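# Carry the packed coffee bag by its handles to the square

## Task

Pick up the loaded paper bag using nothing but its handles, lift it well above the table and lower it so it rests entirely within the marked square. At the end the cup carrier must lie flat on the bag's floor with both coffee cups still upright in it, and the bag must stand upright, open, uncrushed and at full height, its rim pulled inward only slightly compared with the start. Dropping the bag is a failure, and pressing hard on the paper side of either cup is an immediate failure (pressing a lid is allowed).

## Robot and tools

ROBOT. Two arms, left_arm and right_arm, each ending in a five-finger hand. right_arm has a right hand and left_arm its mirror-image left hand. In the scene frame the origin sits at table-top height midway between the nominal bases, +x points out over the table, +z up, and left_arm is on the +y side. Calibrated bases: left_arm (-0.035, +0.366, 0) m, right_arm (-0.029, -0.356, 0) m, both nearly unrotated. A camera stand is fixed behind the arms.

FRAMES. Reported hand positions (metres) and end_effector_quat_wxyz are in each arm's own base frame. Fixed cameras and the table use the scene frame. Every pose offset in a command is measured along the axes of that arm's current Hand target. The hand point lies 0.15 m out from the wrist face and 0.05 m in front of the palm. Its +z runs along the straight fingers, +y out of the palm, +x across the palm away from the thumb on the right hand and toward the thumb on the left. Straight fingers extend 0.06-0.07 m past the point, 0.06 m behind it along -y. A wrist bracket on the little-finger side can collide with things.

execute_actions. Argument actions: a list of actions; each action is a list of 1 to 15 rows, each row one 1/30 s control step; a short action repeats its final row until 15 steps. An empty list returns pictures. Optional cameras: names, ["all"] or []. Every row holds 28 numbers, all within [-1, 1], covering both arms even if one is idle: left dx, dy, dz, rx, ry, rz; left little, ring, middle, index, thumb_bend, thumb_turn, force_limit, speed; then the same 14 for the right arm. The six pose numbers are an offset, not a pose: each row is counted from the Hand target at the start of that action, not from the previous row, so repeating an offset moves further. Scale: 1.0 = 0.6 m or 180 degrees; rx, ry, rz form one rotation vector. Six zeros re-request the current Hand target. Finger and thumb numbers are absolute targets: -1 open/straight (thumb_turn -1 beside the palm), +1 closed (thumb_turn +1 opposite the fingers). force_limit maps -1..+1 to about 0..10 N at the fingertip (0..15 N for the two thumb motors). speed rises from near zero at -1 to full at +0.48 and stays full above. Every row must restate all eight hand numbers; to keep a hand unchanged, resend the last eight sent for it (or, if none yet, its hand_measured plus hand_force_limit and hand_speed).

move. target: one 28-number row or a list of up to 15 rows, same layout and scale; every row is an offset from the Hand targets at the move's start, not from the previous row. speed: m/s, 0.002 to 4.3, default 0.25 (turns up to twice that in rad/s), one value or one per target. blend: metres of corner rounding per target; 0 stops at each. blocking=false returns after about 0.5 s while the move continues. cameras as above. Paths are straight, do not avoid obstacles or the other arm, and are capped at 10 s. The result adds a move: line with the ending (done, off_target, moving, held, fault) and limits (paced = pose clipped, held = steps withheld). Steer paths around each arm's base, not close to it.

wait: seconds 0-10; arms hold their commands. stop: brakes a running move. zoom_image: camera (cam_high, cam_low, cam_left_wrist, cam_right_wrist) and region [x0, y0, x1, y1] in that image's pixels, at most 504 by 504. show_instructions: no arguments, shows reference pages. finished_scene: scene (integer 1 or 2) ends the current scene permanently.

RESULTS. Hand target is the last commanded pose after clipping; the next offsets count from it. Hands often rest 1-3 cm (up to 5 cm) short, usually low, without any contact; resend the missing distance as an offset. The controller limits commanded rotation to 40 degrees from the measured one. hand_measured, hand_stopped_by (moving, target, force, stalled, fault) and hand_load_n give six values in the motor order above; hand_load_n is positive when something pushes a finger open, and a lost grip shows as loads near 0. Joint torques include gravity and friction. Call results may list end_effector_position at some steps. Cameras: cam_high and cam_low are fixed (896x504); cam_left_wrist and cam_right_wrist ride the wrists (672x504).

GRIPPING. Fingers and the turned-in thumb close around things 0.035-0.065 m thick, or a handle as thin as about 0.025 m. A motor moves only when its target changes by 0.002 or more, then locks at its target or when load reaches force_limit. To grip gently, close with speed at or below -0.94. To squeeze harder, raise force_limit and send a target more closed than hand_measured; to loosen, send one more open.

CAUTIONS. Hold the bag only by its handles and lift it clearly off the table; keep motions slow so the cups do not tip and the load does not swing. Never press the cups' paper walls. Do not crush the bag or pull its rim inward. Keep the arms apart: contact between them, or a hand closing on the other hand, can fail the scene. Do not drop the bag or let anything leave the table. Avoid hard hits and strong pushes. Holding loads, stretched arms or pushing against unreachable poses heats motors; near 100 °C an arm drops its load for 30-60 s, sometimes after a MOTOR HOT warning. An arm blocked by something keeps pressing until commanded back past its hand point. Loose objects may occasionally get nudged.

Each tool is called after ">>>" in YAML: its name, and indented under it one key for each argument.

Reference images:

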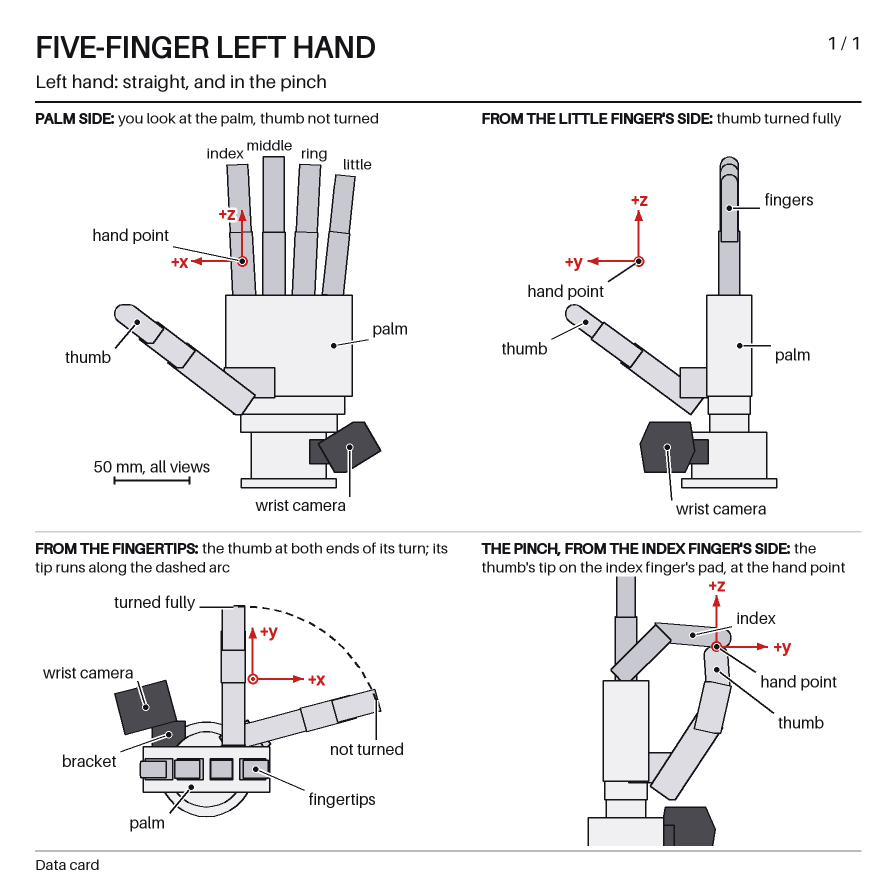

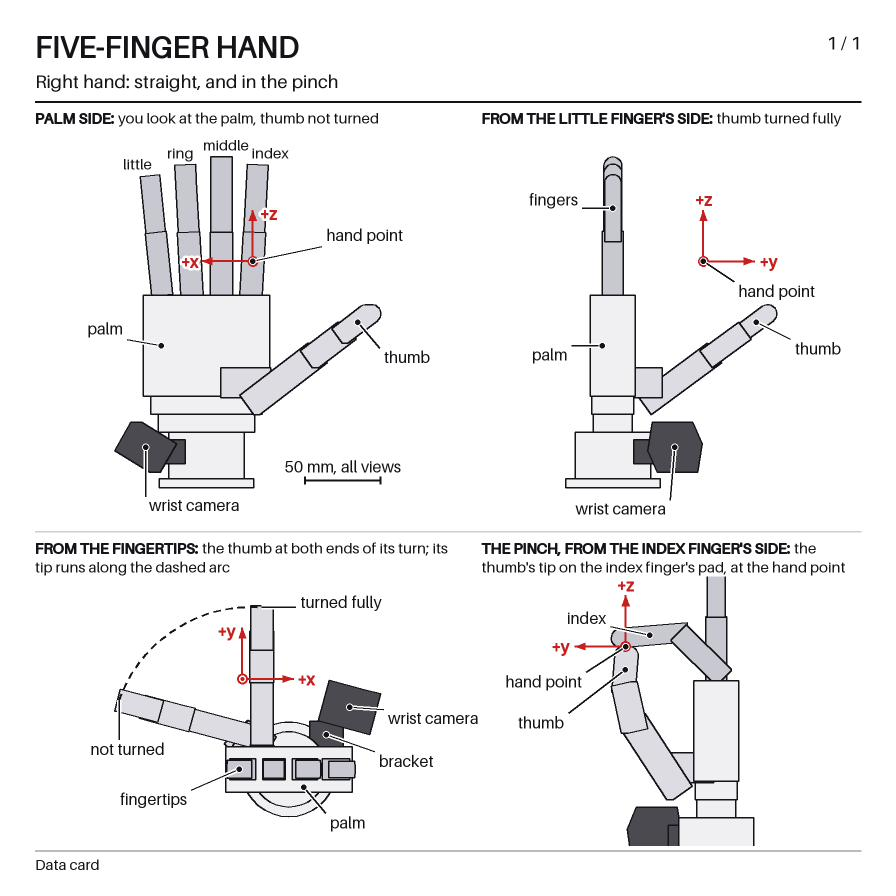

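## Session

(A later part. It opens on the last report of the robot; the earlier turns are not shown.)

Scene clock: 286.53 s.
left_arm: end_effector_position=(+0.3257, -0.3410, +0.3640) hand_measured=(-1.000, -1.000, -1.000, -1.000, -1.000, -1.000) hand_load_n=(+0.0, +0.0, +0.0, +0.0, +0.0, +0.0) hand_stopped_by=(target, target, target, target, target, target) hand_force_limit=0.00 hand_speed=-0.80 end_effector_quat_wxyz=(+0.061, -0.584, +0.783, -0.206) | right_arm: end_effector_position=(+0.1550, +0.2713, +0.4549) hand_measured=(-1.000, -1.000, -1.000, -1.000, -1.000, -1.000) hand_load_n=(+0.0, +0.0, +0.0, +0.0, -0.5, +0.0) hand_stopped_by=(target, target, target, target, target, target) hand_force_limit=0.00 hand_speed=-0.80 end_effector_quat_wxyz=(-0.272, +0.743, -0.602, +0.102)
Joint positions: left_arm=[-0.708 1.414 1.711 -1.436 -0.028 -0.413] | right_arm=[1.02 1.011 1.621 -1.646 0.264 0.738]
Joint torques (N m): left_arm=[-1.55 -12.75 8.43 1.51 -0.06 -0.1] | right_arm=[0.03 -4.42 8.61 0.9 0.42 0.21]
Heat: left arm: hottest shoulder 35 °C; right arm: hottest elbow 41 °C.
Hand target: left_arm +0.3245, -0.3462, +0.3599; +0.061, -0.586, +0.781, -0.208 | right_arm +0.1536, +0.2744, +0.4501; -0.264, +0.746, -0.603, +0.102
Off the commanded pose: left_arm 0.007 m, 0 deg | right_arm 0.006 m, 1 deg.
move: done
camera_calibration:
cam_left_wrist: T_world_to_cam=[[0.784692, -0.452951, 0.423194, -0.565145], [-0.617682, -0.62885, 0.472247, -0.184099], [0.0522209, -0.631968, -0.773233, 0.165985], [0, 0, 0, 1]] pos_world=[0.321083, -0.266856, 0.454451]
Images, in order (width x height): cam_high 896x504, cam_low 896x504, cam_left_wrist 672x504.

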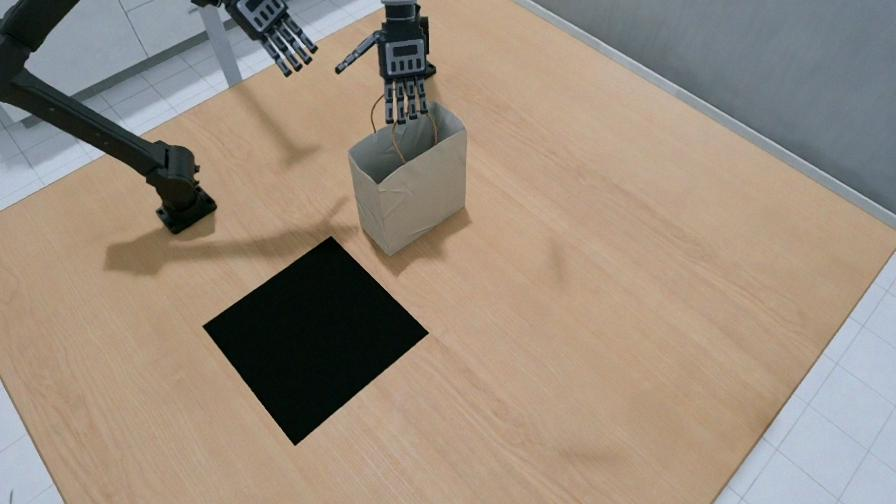

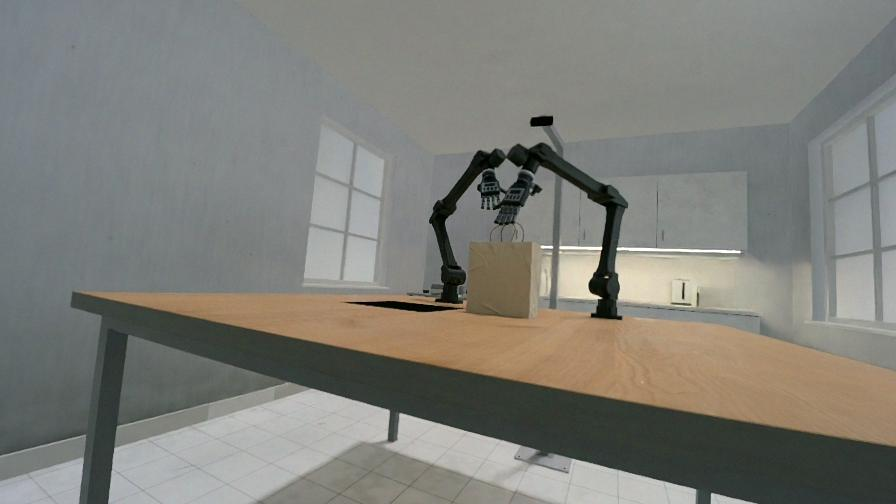

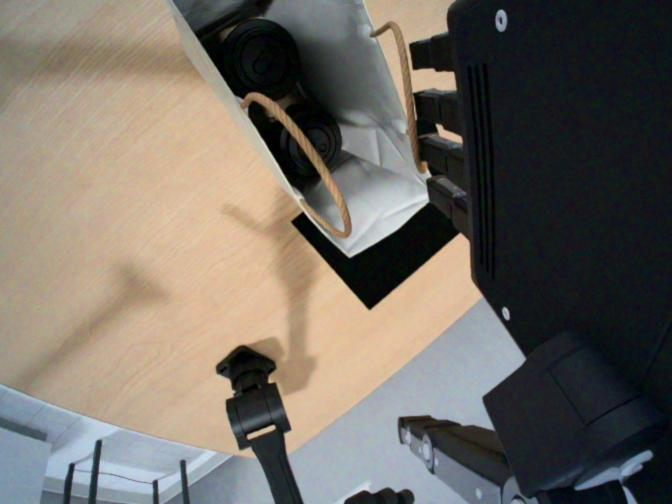

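>>> move:
  target:
    - [-0.0409,-0.1185,0.0451,0,0,0,-1,-1,-1,-1,-1,-1,0.0,-0.8, 0,0,0,0,0,0,-1,-1,-1,-1,-1,-1,0.0,-0.8]
    - [-0.0086,-0.2043,-0.1513,0,0,0,-1,-1,-1,-1,-1,-1,0.0,-0.8, 0,0,0,0,0,0,-1,-1,-1,-1,-1,-1,0.0,-0.8]
    - [-0.557,-0.0713,-0.2995,0,0,0,-1,-1,-1,-1,-1,-1,0.0,-0.8, 0.0963,-0.2887,0.06,-0.0302,0.0858,0.0480,-1,-1,-1,-1,-1,-1,0.0,-0.8]
    - [-0.557,-0.0713,-0.2995,0,0,0,-1,-1,-1,-1,-1,-1,0.0,-0.8, -0.1127,-0.4458,0.1982,-0.0302,0.0858,0.0480,-1,-1,-1,-1,-1,-1,0.0,-0.8]
  blend: 0.03
  cameras: ["cam_high","cam_low","cam_right_wrist"]

>>> zoom_image:
  camera: "cam_right_wrist"
  region: [180, 0, 600, 400]

Scene clock: 325.80 s.
left_arm: end_effector_position=(+0.4112, +0.0013, +0.4916) hand_measured=(-1.000, -1.000, -1.000, -1.000, -1.000, -1.000) hand_load_n=(+0.0, +0.0, +0.0, +0.0, +0.0, +0.0) hand_stopped_by=(target, target, target, target, target, target) hand_force_limit=0.00 hand_speed=-0.80 end_effector_quat_wxyz=(+0.142, -0.585, +0.752, -0.269) | right_arm: end_effector_position=(+0.4190, +0.4022, +0.4872) hand_measured=(-1.000, -1.000, -1.000, -1.000, -1.000, -1.000) hand_load_n=(+0.0, +0.0, +0.0, +0.0, +0.0, +0.0) hand_stopped_by=(target, target, target, target, target, target) hand_force_limit=0.00 hand_speed=-0.80 end_effector_quat_wxyz=(-0.270, +0.676, -0.668, +0.156)
Joint positions: left_arm=[0.182 1.412 2.057 -1.687 0.335 0.338] | right_arm=[0.757 1.767 2.469 -1.698 0.282 0.661]
Joint torques (N m): left_arm=[-0.32 -11.99 7.25 0.32 0.22 0.12] | right_arm=[-0.15 -16.15 12.26 0.94 0.47 0.16]
Heat: left arm: hottest elbow 35 °C; right arm: hottest elbow 40 °C.
Hand target: left_arm +0.4042, +0.0038, +0.4899; +0.060, -0.586, +0.781, -0.208 | right_arm +0.4187, +0.4069, +0.4997; -0.152, +0.690, -0.691, +0.152
Off the commanded pose: left_arm 0.008 m, 12 deg | right_arm 0.013 m, 14 deg.
joint sent to its limit (left arm) — joint 4 (wrist pitch), lower limit. The joint targets are off in orientation, not in position.
joint sent to its limit (right arm) — joint 4 (wrist pitch), lower limit. The joint targets are off in orientation, not in position.
move: off_target (left_arm, right_arm)
camera_calibration:
cam_right_wrist: T_world_to_cam=[[-0.767615, -0.199597, -0.609039, 0.700891], [-0.516986, 0.754482, 0.404331, -0.281692], [0.378806, 0.625235, -0.68234, 0.037435], [0, 0, 0, 1]] pos_world=[0.378203, 0.329022, 0.566311]
Images, in order (width x height): cam_high 896x504, cam_low 896x504, cam_right_wrist 672x504.

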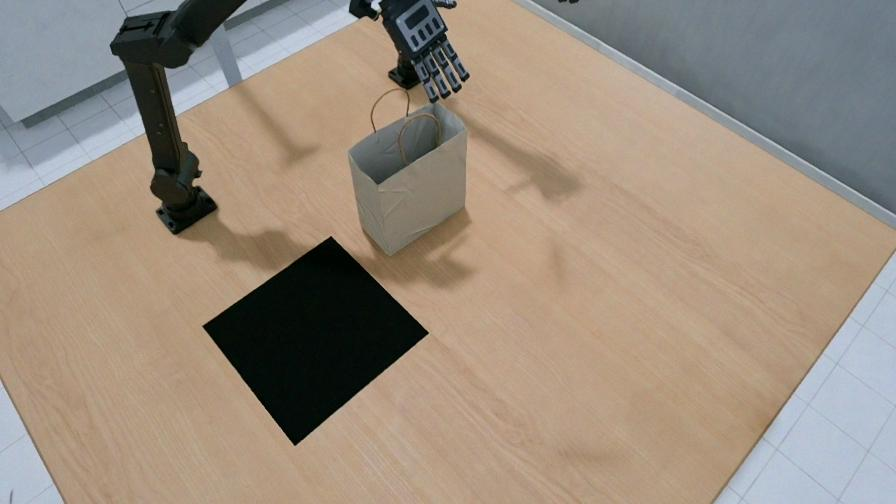

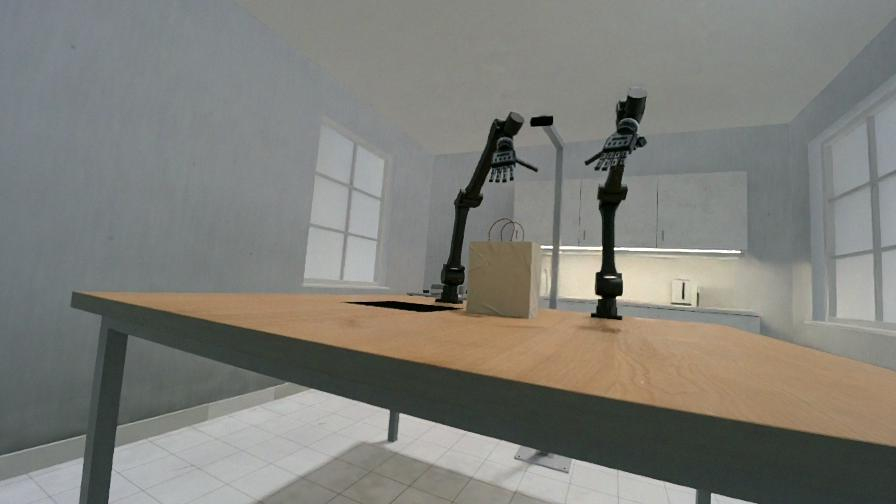

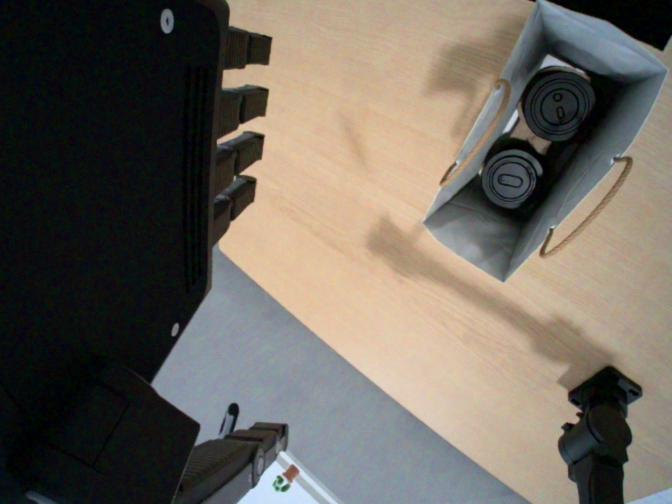

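Scaled by 1.200 from the camera's 672x504 image, which has a finer 960x720 frame.

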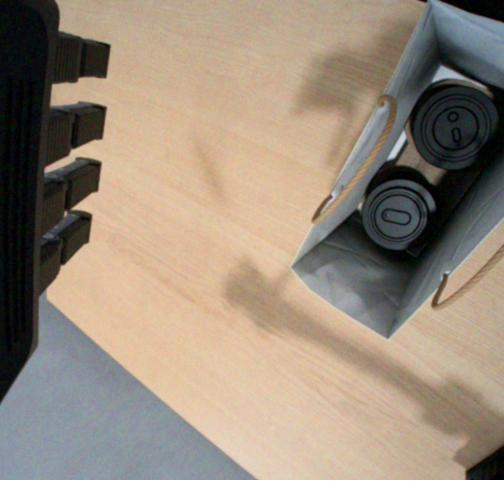

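>>> move:
  target: [0,0,0,0,0,0,-1,-1,-1,-1,-1,-1,0.0,-0.8, 0,0.0447,0.1355,0,0,0,-1,-1,-1,-1,-1,-1,0.0,-0.8]
  speed: 0.15
  cameras: ["cam_high","cam_low","cam_right_wrist"]

>>> zoom_image:
  camera: "cam_right_wrist"
  region: [180, 0, 600, 400]

>>> zoom_image:
  camera: "cam_low"
  region: [420, 120, 600, 340]

>>> zoom_image:
  camera: "cam_high"
  region: [330, 0, 530, 260]

Scene clock: 335.17 s.
left_arm: end_effector_position=(+0.4112, +0.0013, +0.4916) hand_measured=(-1.000, -1.000, -1.000, -1.000, -1.000, -1.000) hand_load_n=(+0.0, +0.0, +0.0, +0.0, +0.0, +0.0) hand_stopped_by=(target, target, target, target, target, target) hand_force_limit=0.00 hand_speed=-0.80 end_effector_quat_wxyz=(+0.142, -0.585, +0.752, -0.269) | right_arm: end_effector_position=(+0.4237, +0.4063, +0.4241) hand_measured=(-1.000, -1.000, -1.000, -1.000, -1.000, -1.000) hand_load_n=(+0.0, +0.0, +0.0, +0.0, +0.0, +0.0) hand_stopped_by=(target, target, target, target, target, target) hand_force_limit=0.00 hand_speed=-0.80 end_effector_quat_wxyz=(-0.203, +0.688, -0.680, +0.153)
Joint positions: left_arm=[0.182 1.412 2.057 -1.687 0.335 0.338] | right_arm=[0.757 1.794 2.354 -1.698 0.285 0.681]
Joint torques (N m): left_arm=[-0.21 -12.04 7.24 0.31 0.22 0.13] | right_arm=[-0.97 -16.38 8.91 0.76 0.41 0.21]
Heat: left arm: hottest elbow 35 °C; right arm: hottest elbow 41 °C.
Hand target: left_arm +0.4042, +0.0038, +0.4899; +0.060, -0.586, +0.781, -0.208 | right_arm +0.4285, +0.4069, +0.4146; -0.152, +0.690, -0.691, +0.152
Off the commanded pose: left_arm 0.008 m, 12 deg | right_arm 0.011 m, 6 deg.
joint sent to its limit (left arm) — joint 4 (wrist pitch), lower limit. The joint targets are off in orientation, not in position.
joint sent to its limit (right arm) — joint 4 (wrist pitch), lower limit. The joint targets are off in orientation, not in position.
move: off_target (left_arm, right_arm)
camera_calibration:
cam_right_wrist: T_world_to_cam=[[-0.829717, -0.235205, -0.50621, 0.664061], [-0.46149, 0.799218, 0.385069, -0.290459], [0.314002, 0.553109, -0.771669, 0.084684], [0, 0, 0, 1]] pos_world=[0.390348, 0.34149, 0.513349]
Images, in order (width x height): cam_high 896x504, cam_low 896x504, cam_right_wrist 672x504.

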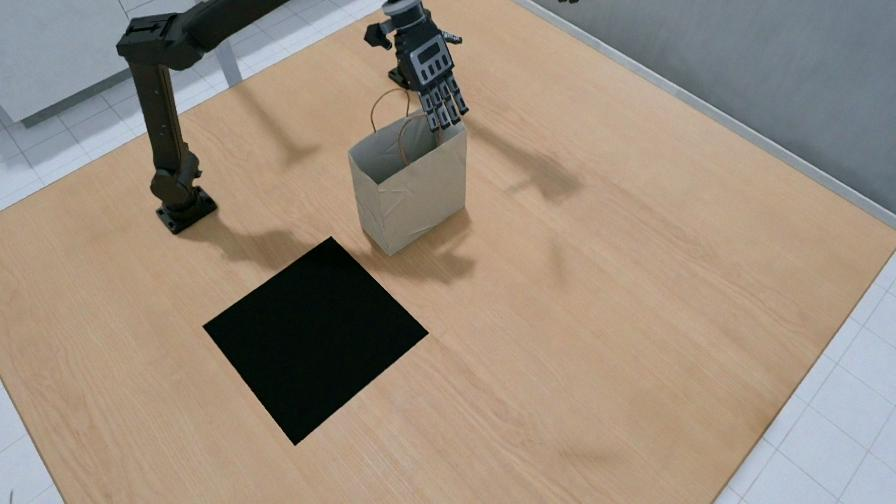

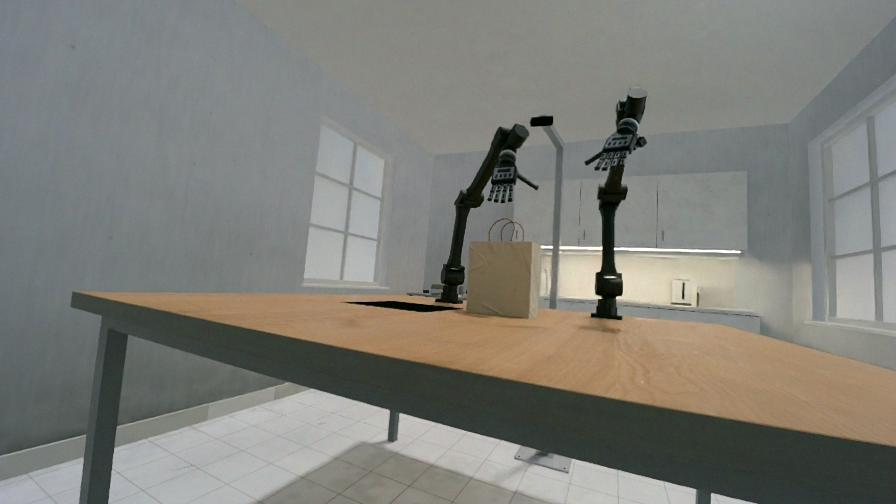

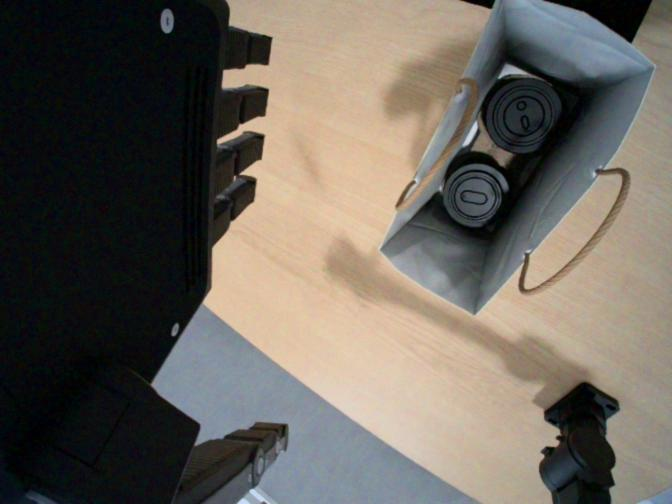

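Scaled by 1.200 from the camera's 672x504 image, which has a finer 960x720 frame.

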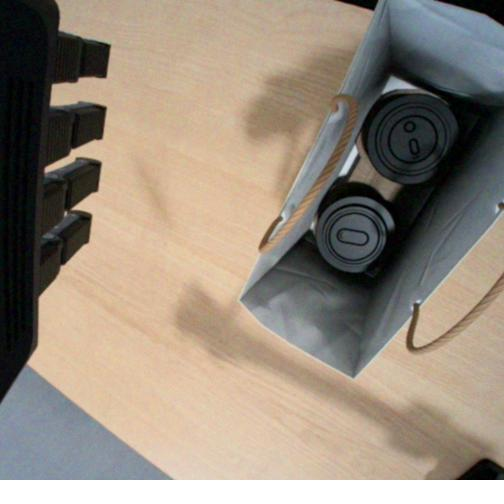

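Scaled by 2.291 from the camera's 896x504 image, which has a finer 1280x720 frame.

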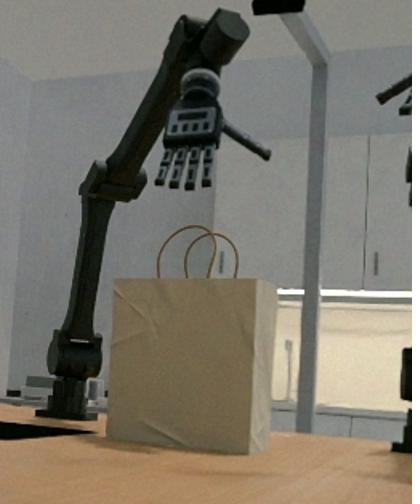

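Scaled by 1.938 from the camera's 896x504 image, which has a finer 1280x720 frame.

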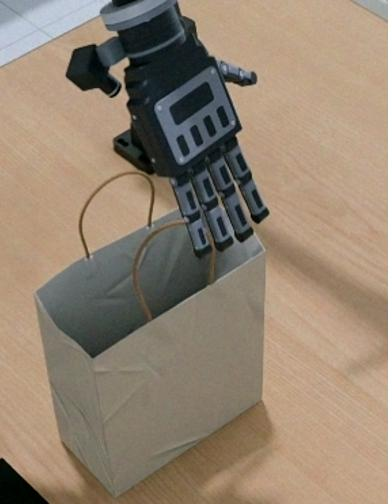

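>>> move:
  target: [0,0,0,0,0,0,-1,-1,-1,-1,-1,-1,0.0,-0.8, 0.0265,0.0933,0.1193,0,0,0,-1,-1,-1,-1,-1,-1,0.0,-0.8]
  speed: 0.12
  cameras: ["cam_high","cam_low","cam_right_wrist"]

>>> zoom_image:
  camera: "cam_right_wrist"
  region: [180, 0, 600, 400]

>>> zoom_image:
  camera: "cam_low"
  region: [440, 140, 580, 280]

>>> zoom_image:
  camera: "cam_high"
  region: [350, 50, 500, 210]

Scene clock: 357.10 s.
left_arm: end_effector_position=(+0.4112, +0.0013, +0.4916) hand_measured=(-1.000, -1.000, -1.000, -1.000, -1.000, -1.000) hand_load_n=(+0.0, +0.0, +0.0, +0.0, +0.0, -0.5) hand_stopped_by=(target, target, target, target, target, target) hand_force_limit=0.00 hand_speed=-0.80 end_effector_quat_wxyz=(+0.142, -0.585, +0.752, -0.269) | right_arm: end_effector_position=(+0.4082, +0.3907, +0.3190) hand_measured=(-1.000, -1.000, -1.000, -1.000, -1.000, -1.000) hand_load_n=(+0.0, +0.0, +0.0, +0.0, +0.0, +0.0) hand_stopped_by=(target, target, target, target, target, target) hand_force_limit=0.00 hand_speed=-0.80 end_effector_quat_wxyz=(-0.141, +0.695, -0.688, +0.151)
Joint positions: left_arm=[0.182 1.412 2.057 -1.687 0.335 0.338] | right_arm=[0.757 1.698 1.948 -1.519 0.291 0.703]
Joint torques (N m): left_arm=[-0.32 -11.99 7.27 0.32 0.22 0.13] | right_arm=[-0.56 -18.78 9.5 1.39 0.47 0.19]
Heat: left arm: hottest elbow 35 °C; right arm: hottest elbow 40 °C.
Hand target: left_arm +0.4042, +0.0038, +0.4899; +0.060, -0.586, +0.781, -0.208 | right_arm +0.4077, +0.3911, +0.3261; -0.152, +0.690, -0.691, +0.152
Off the commanded pose: left_arm 0.008 m, 12 deg | right_arm 0.007 m, 1 deg.
joint sent to its limit (left arm) — joint 4 (wrist pitch), lower limit. The joint targets are off in orientation, not in position.
move: off_target (left_arm)
camera_calibration:
cam_right_wrist: T_world_to_cam=[[-0.876909, -0.255461, -0.407149, 0.589871], [-0.410003, 0.83964, 0.356234, -0.272294], [0.250855, 0.479317, -0.841028, 0.0937746], [0, 0, 0, 1]] pos_world=[0.382099, 0.33437, 0.416033]
Images, in order (width x height): cam_high 896x504, cam_low 896x504, cam_right_wrist 672x504.

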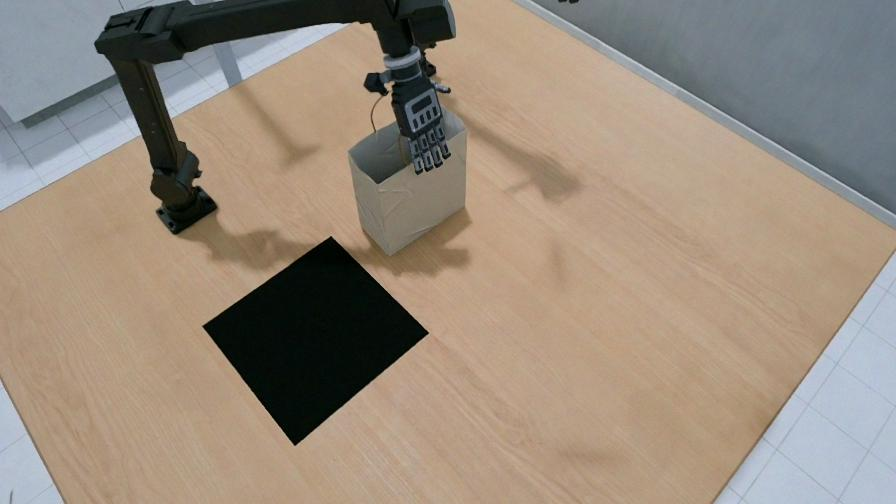

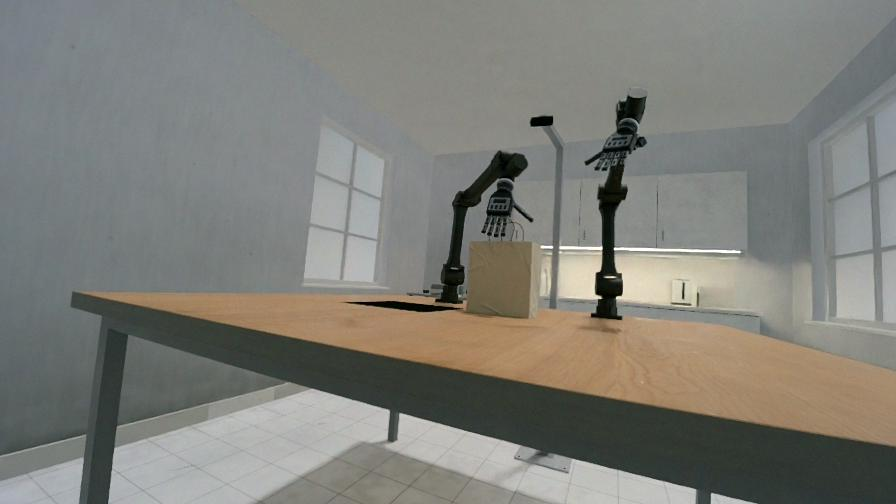

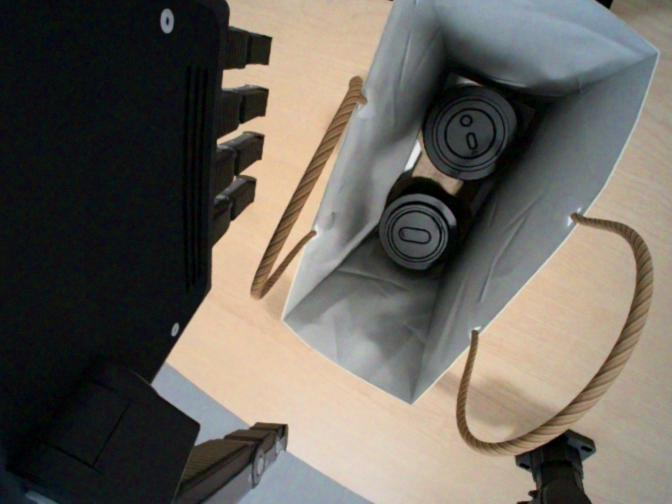

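Scaled by 1.200 from the camera's 672x504 image, which has a finer 960x720 frame.

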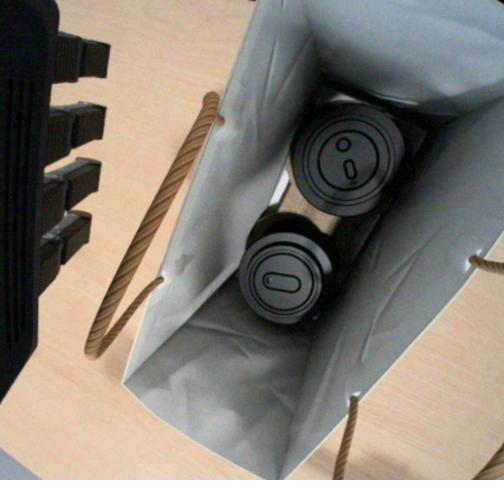

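Scaled by 3.600 from the camera's 896x504 image, which has a finer 1280x720 frame.

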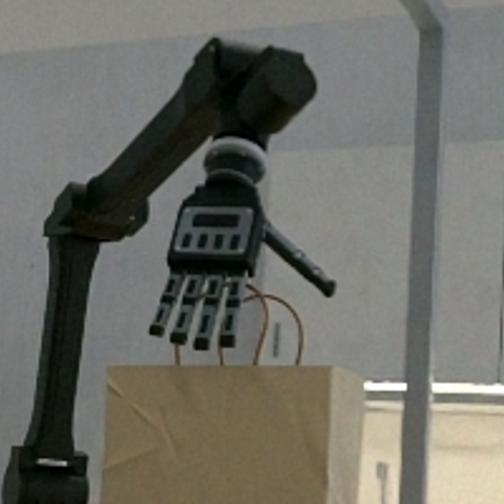

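Scaled by 3.150 from the camera's 896x504 image, which has a finer 1280x720 frame.

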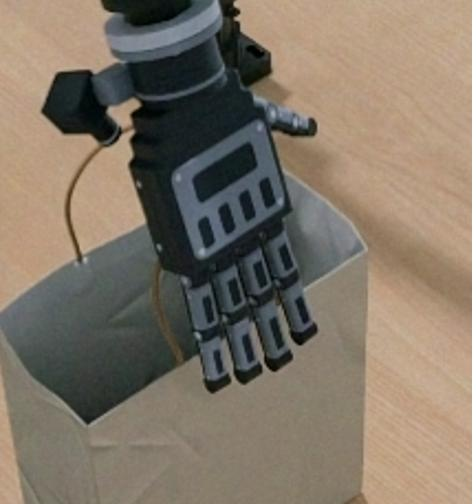

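>>> move:
  target: [0,0,0,0,0,0,-1,-1,-1,-1,-1,-1,0.0,-0.8, -0.0033,-0.007,-0.0151,0,0,0,-1,-1,-1,-1,-1,-1,0.0,-0.8]
  speed: 0.1
  cameras: []

>>> move:
  target: [0,0,0,0,0,0,-1,-1,-1,-1,-1,-1,0.0,-0.8, 0,0,0,0,0,0,-1,0.4,0.4,0.4,-1,-1,-0.2,-0.3]
  speed: 0.1
  cameras: ["cam_high","cam_low","cam_right_wrist"]

>>> zoom_image:
  camera: "cam_right_wrist"
  region: [180, 0, 600, 400]

>>> zoom_image:
  camera: "cam_low"
  region: [440, 140, 580, 280]

>>> zoom_image:
  camera: "cam_high"
  region: [350, 50, 500, 210]

Scene clock: 367.83 s.
left_arm: end_effector_position=(+0.4112, +0.0013, +0.4916) hand_measured=(-1.000, -1.000, -1.000, -1.000, -1.000, -1.000) hand_load_n=(+0.0, +0.0, +0.0, +0.0, +0.0, +0.0) hand_stopped_by=(target, target, target, target, target, target) hand_force_limit=0.00 hand_speed=-0.80 end_effector_quat_wxyz=(+0.142, -0.585, +0.752, -0.269) | right_arm: end_effector_position=(+0.4058, +0.3884, +0.3187) hand_measured=(-1.000, -1.000, -1.000, -1.000, -1.000, -1.000) hand_load_n=(+0.0, +0.0, +0.0, +0.0, +0.0, +0.0) hand_stopped_by=(target, target, target, target, target, target) hand_force_limit=0.00 hand_speed=-0.80 end_effector_quat_wxyz=(-0.135, +0.695, -0.689, +0.151)
Joint positions: left_arm=[0.182 1.412 2.057 -1.687 0.335 0.338] | right_arm=[0.757 1.697 1.948 -1.531 0.292 0.705]
Joint torques (N m): left_arm=[-0.15 -11.99 7.27 0.32 0.21 0.12] | right_arm=[-0.38 -17.44 13.08 0.53 0.48 0.21]
Heat: left arm: hottest elbow 35 °C; right arm: hottest elbow 40 °C.
Hand target: left_arm +0.4042, +0.0038, +0.4899; +0.060, -0.586, +0.781, -0.208 | right_arm +0.4077, +0.3930, +0.3361; -0.152, +0.690, -0.691, +0.152
Off the commanded pose: left_arm 0.008 m, 12 deg | right_arm 0.018 m, 2 deg.
joint sent to its limit (left arm) — joint 4 (wrist pitch), lower limit. The joint targets are off in orientation, not in position.
move: off_target (left_arm, right_arm)
No camera images: "cameras" was empty.

Scene clock: 368.87 s.
left_arm: end_effector_position=(+0.4112, +0.0013, +0.4916) hand_measured=(-1.000, -1.000, -1.000, -1.000, -1.000, -1.000) hand_load_n=(-0.5, +0.0, +0.0, +0.0, +0.0, +0.0) hand_stopped_by=(target, target, target, target, target, target) hand_force_limit=0.00 hand_speed=-0.80 end_effector_quat_wxyz=(+0.142, -0.585, +0.752, -0.269) | right_arm: end_effector_position=(+0.4056, +0.3881, +0.3187) hand_measured=(-1.000, +0.400, +0.400, +0.400, -1.000, -1.000) hand_load_n=(+0.0, +0.5, +0.0, +0.0, +0.0, +0.0) hand_stopped_by=(target, target, target, target, target, target) hand_force_limit=-0.20 hand_speed=-0.30 end_effector_quat_wxyz=(-0.135, +0.695, -0.690, +0.152)
Joint positions: left_arm=[0.182 1.412 2.057 -1.687 0.335 0.338] | right_arm=[0.757 1.697 1.948 -1.532 0.292 0.706]
Joint torques (N m): left_arm=[-0.26 -12.04 7.27 0.36 0.22 0.13] | right_arm=[-0.32 -17.44 13.07 0.55 0.44 0.2]
Heat: left arm: hottest elbow 35 °C; right arm: hottest elbow 41 °C.
Hand target: left_arm +0.4042, +0.0038, +0.4899; +0.060, -0.586, +0.781, -0.208 | right_arm +0.4077, +0.3931, +0.3361; -0.152, +0.690, -0.691, +0.152
Off the commanded pose: left_arm 0.008 m, 12 deg | right_arm 0.018 m, 2 deg.
joint sent to its limit (left arm) — joint 4 (wrist pitch), lower limit. The joint targets are off in orientation, not in position.
move: off_target (left_arm, right_arm)
camera_calibration:
cam_right_wrist: T_world_to_cam=[[-0.881253, -0.255731, -0.397485, 0.585636], [-0.404013, 0.844022, 0.352704, -0.274036], [0.245289, 0.471411, -0.847116, 0.102599], [0, 0, 0, 1]] pos_world=[0.380214, 0.332691, 0.416348]
Images, in order (width x height): cam_high 896x504, cam_low 896x504, cam_right_wrist 672x504.

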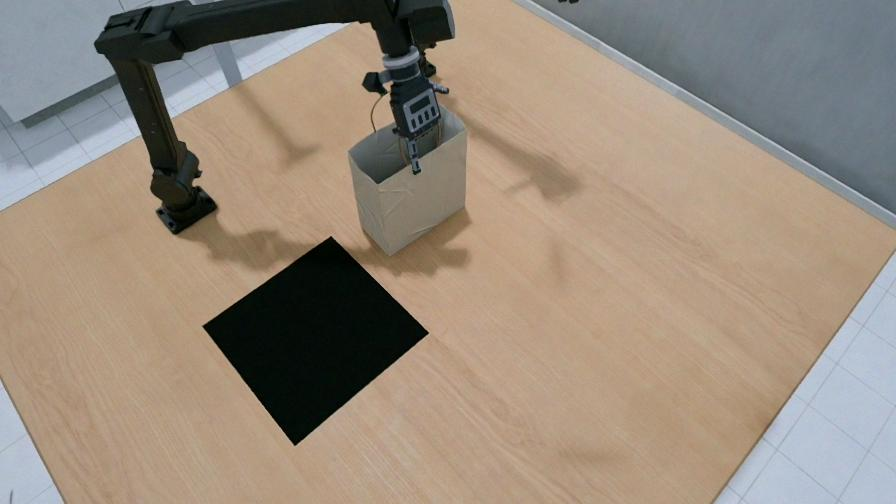

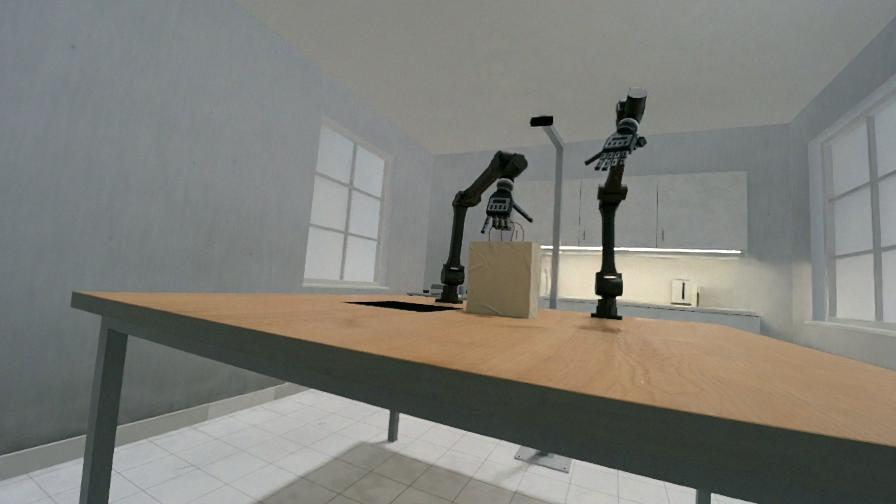

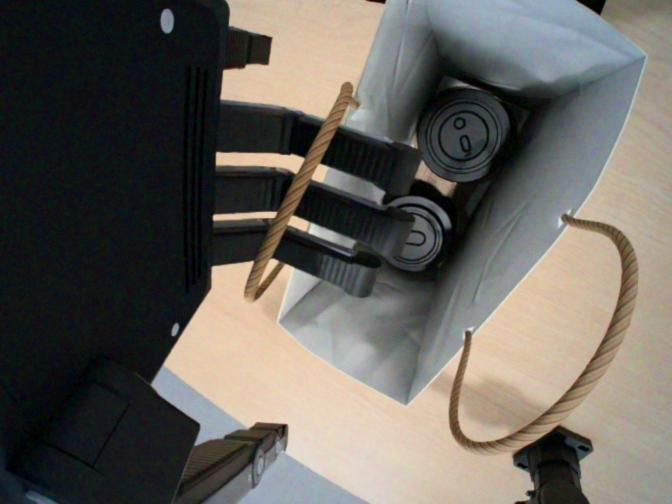

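Scaled by 1.200 from the camera's 672x504 image, which has a finer 960x720 frame.

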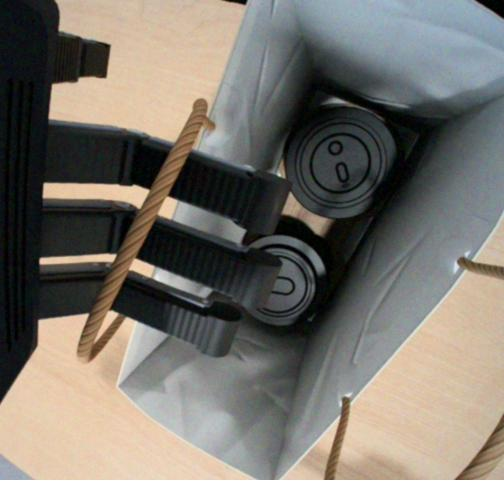

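Scaled by 3.600 from the camera's 896x504 image, which has a finer 1280x720 frame.

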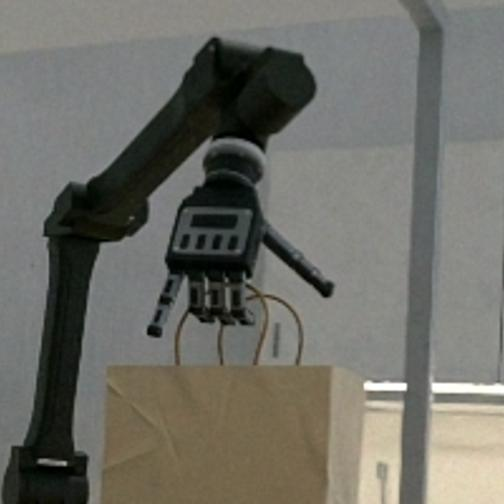

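Scaled by 3.150 from the camera's 896x504 image, which has a finer 1280x720 frame.

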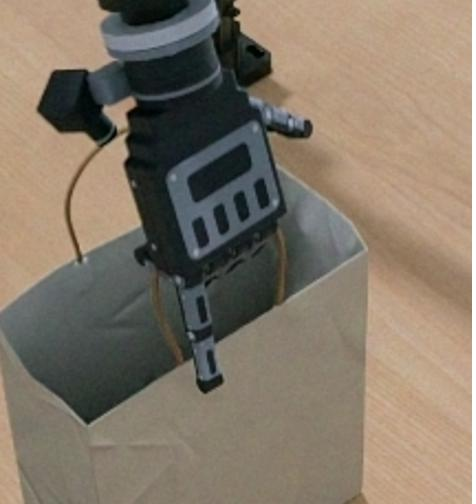

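>>> move:
  target: [0,0,0,0,0,0,-1,-1,-1,-1,-1,-1,0.0,-0.8, -0.0175,0.0608,-0.0468,0,0,0,-1,0.05,0.05,0.05,-1,-1,-0.2,-0.3]
  speed: 0.1
  cameras: ["cam_high","cam_low","cam_right_wrist"]

>>> zoom_image:
  camera: "cam_right_wrist"
  region: [180, 0, 600, 400]

>>> zoom_image:
  camera: "cam_low"
  region: [440, 140, 580, 280]

>>> zoom_image:
  camera: "cam_high"
  region: [350, 50, 500, 210]

Scene clock: 391.80 s.
left_arm: end_effector_position=(+0.4112, +0.0013, +0.4916) hand_measured=(-1.000, -1.000, -1.000, -1.000, -1.000, -1.000) hand_load_n=(+0.0, +0.0, +0.0, +0.0, +0.0, +0.0) hand_stopped_by=(target, target, target, target, target, target) hand_force_limit=0.00 hand_speed=-0.80 end_effector_quat_wxyz=(+0.142, -0.585, +0.752, -0.269) | right_arm: end_effector_position=(+0.3671, +0.4034, +0.3424) hand_measured=(-1.000, +0.050, +0.050, +0.050, -1.000, -1.000) hand_load_n=(+0.0, +0.5, +0.0, +0.5, +0.0, +0.0) hand_stopped_by=(target, target, target, target, target, target) hand_force_limit=-0.20 hand_speed=-0.30 end_effector_quat_wxyz=(-0.150, +0.692, -0.690, +0.153)
Joint positions: left_arm=[0.182 1.412 2.057 -1.687 0.335 0.338] | right_arm=[0.832 1.647 1.945 -1.57 0.317 0.782]
Joint torques (N m): left_arm=[-0.15 -11.81 7.3 0.34 0.22 0.13] | right_arm=[-0.15 -16.85 9.76 0.54 0.41 0.22]
Heat: left arm: hottest elbow 35 °C; right arm: hottest elbow 43 °C.
Hand target: left_arm +0.4042, +0.0038, +0.4899; +0.060, -0.586, +0.781, -0.208 | right_arm +0.3628, +0.4036, +0.3464; -0.152, +0.690, -0.691, +0.152
Off the commanded pose: left_arm 0.008 m, 12 deg | right_arm 0.006 m, 0 deg.
joint sent to its limit (left arm) — joint 4 (wrist pitch), lower limit. The joint targets are off in orientation, not in position.
move: off_target (left_arm)
camera_calibration:
cam_right_wrist: T_world_to_cam=[[-0.871523, -0.246367, -0.42397, 0.566743], [-0.41185, 0.837034, 0.360213, -0.307732], [0.266133, 0.488546, -0.830961, 0.104905], [0, 0, 0, 1]] pos_world=[0.339272, 0.345958, 0.438303]
Images, in order (width x height): cam_high 896x504, cam_low 896x504, cam_right_wrist 672x504.

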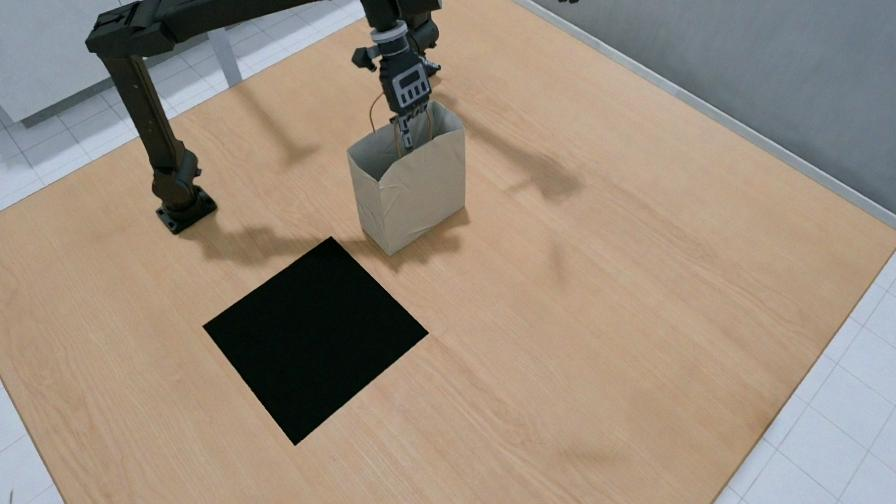

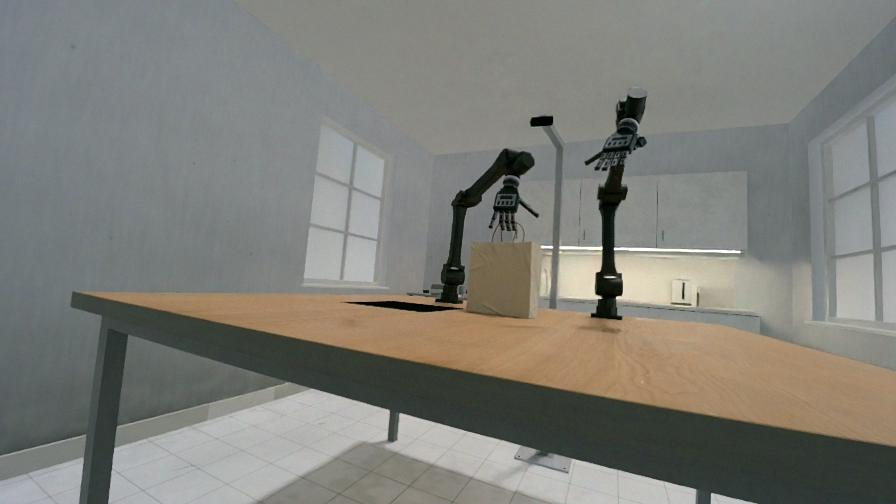

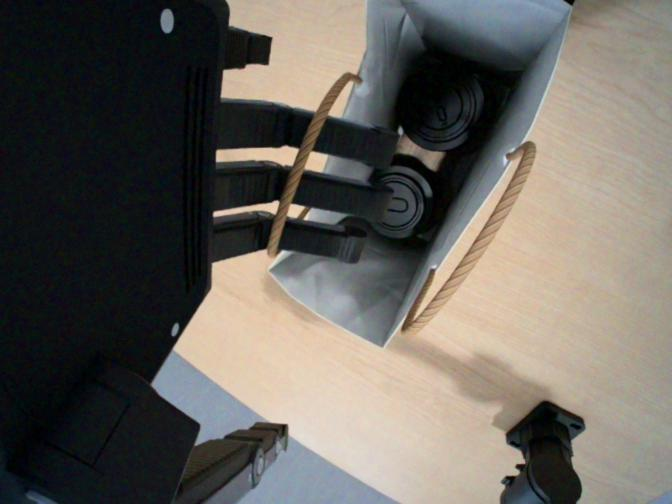

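Scaled by 1.200 from the camera's 672x504 image, which has a finer 960x720 frame.

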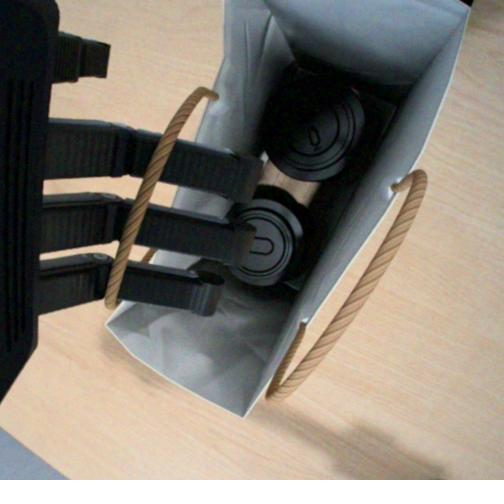

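Scaled by 3.600 from the camera's 896x504 image, which has a finer 1280x720 frame.

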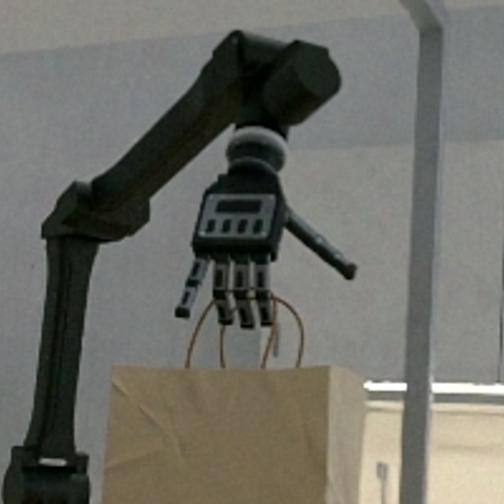

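Scaled by 3.150 from the camera's 896x504 image, which has a finer 1280x720 frame.

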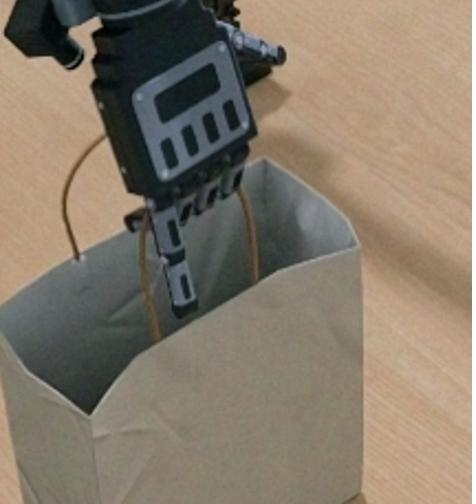

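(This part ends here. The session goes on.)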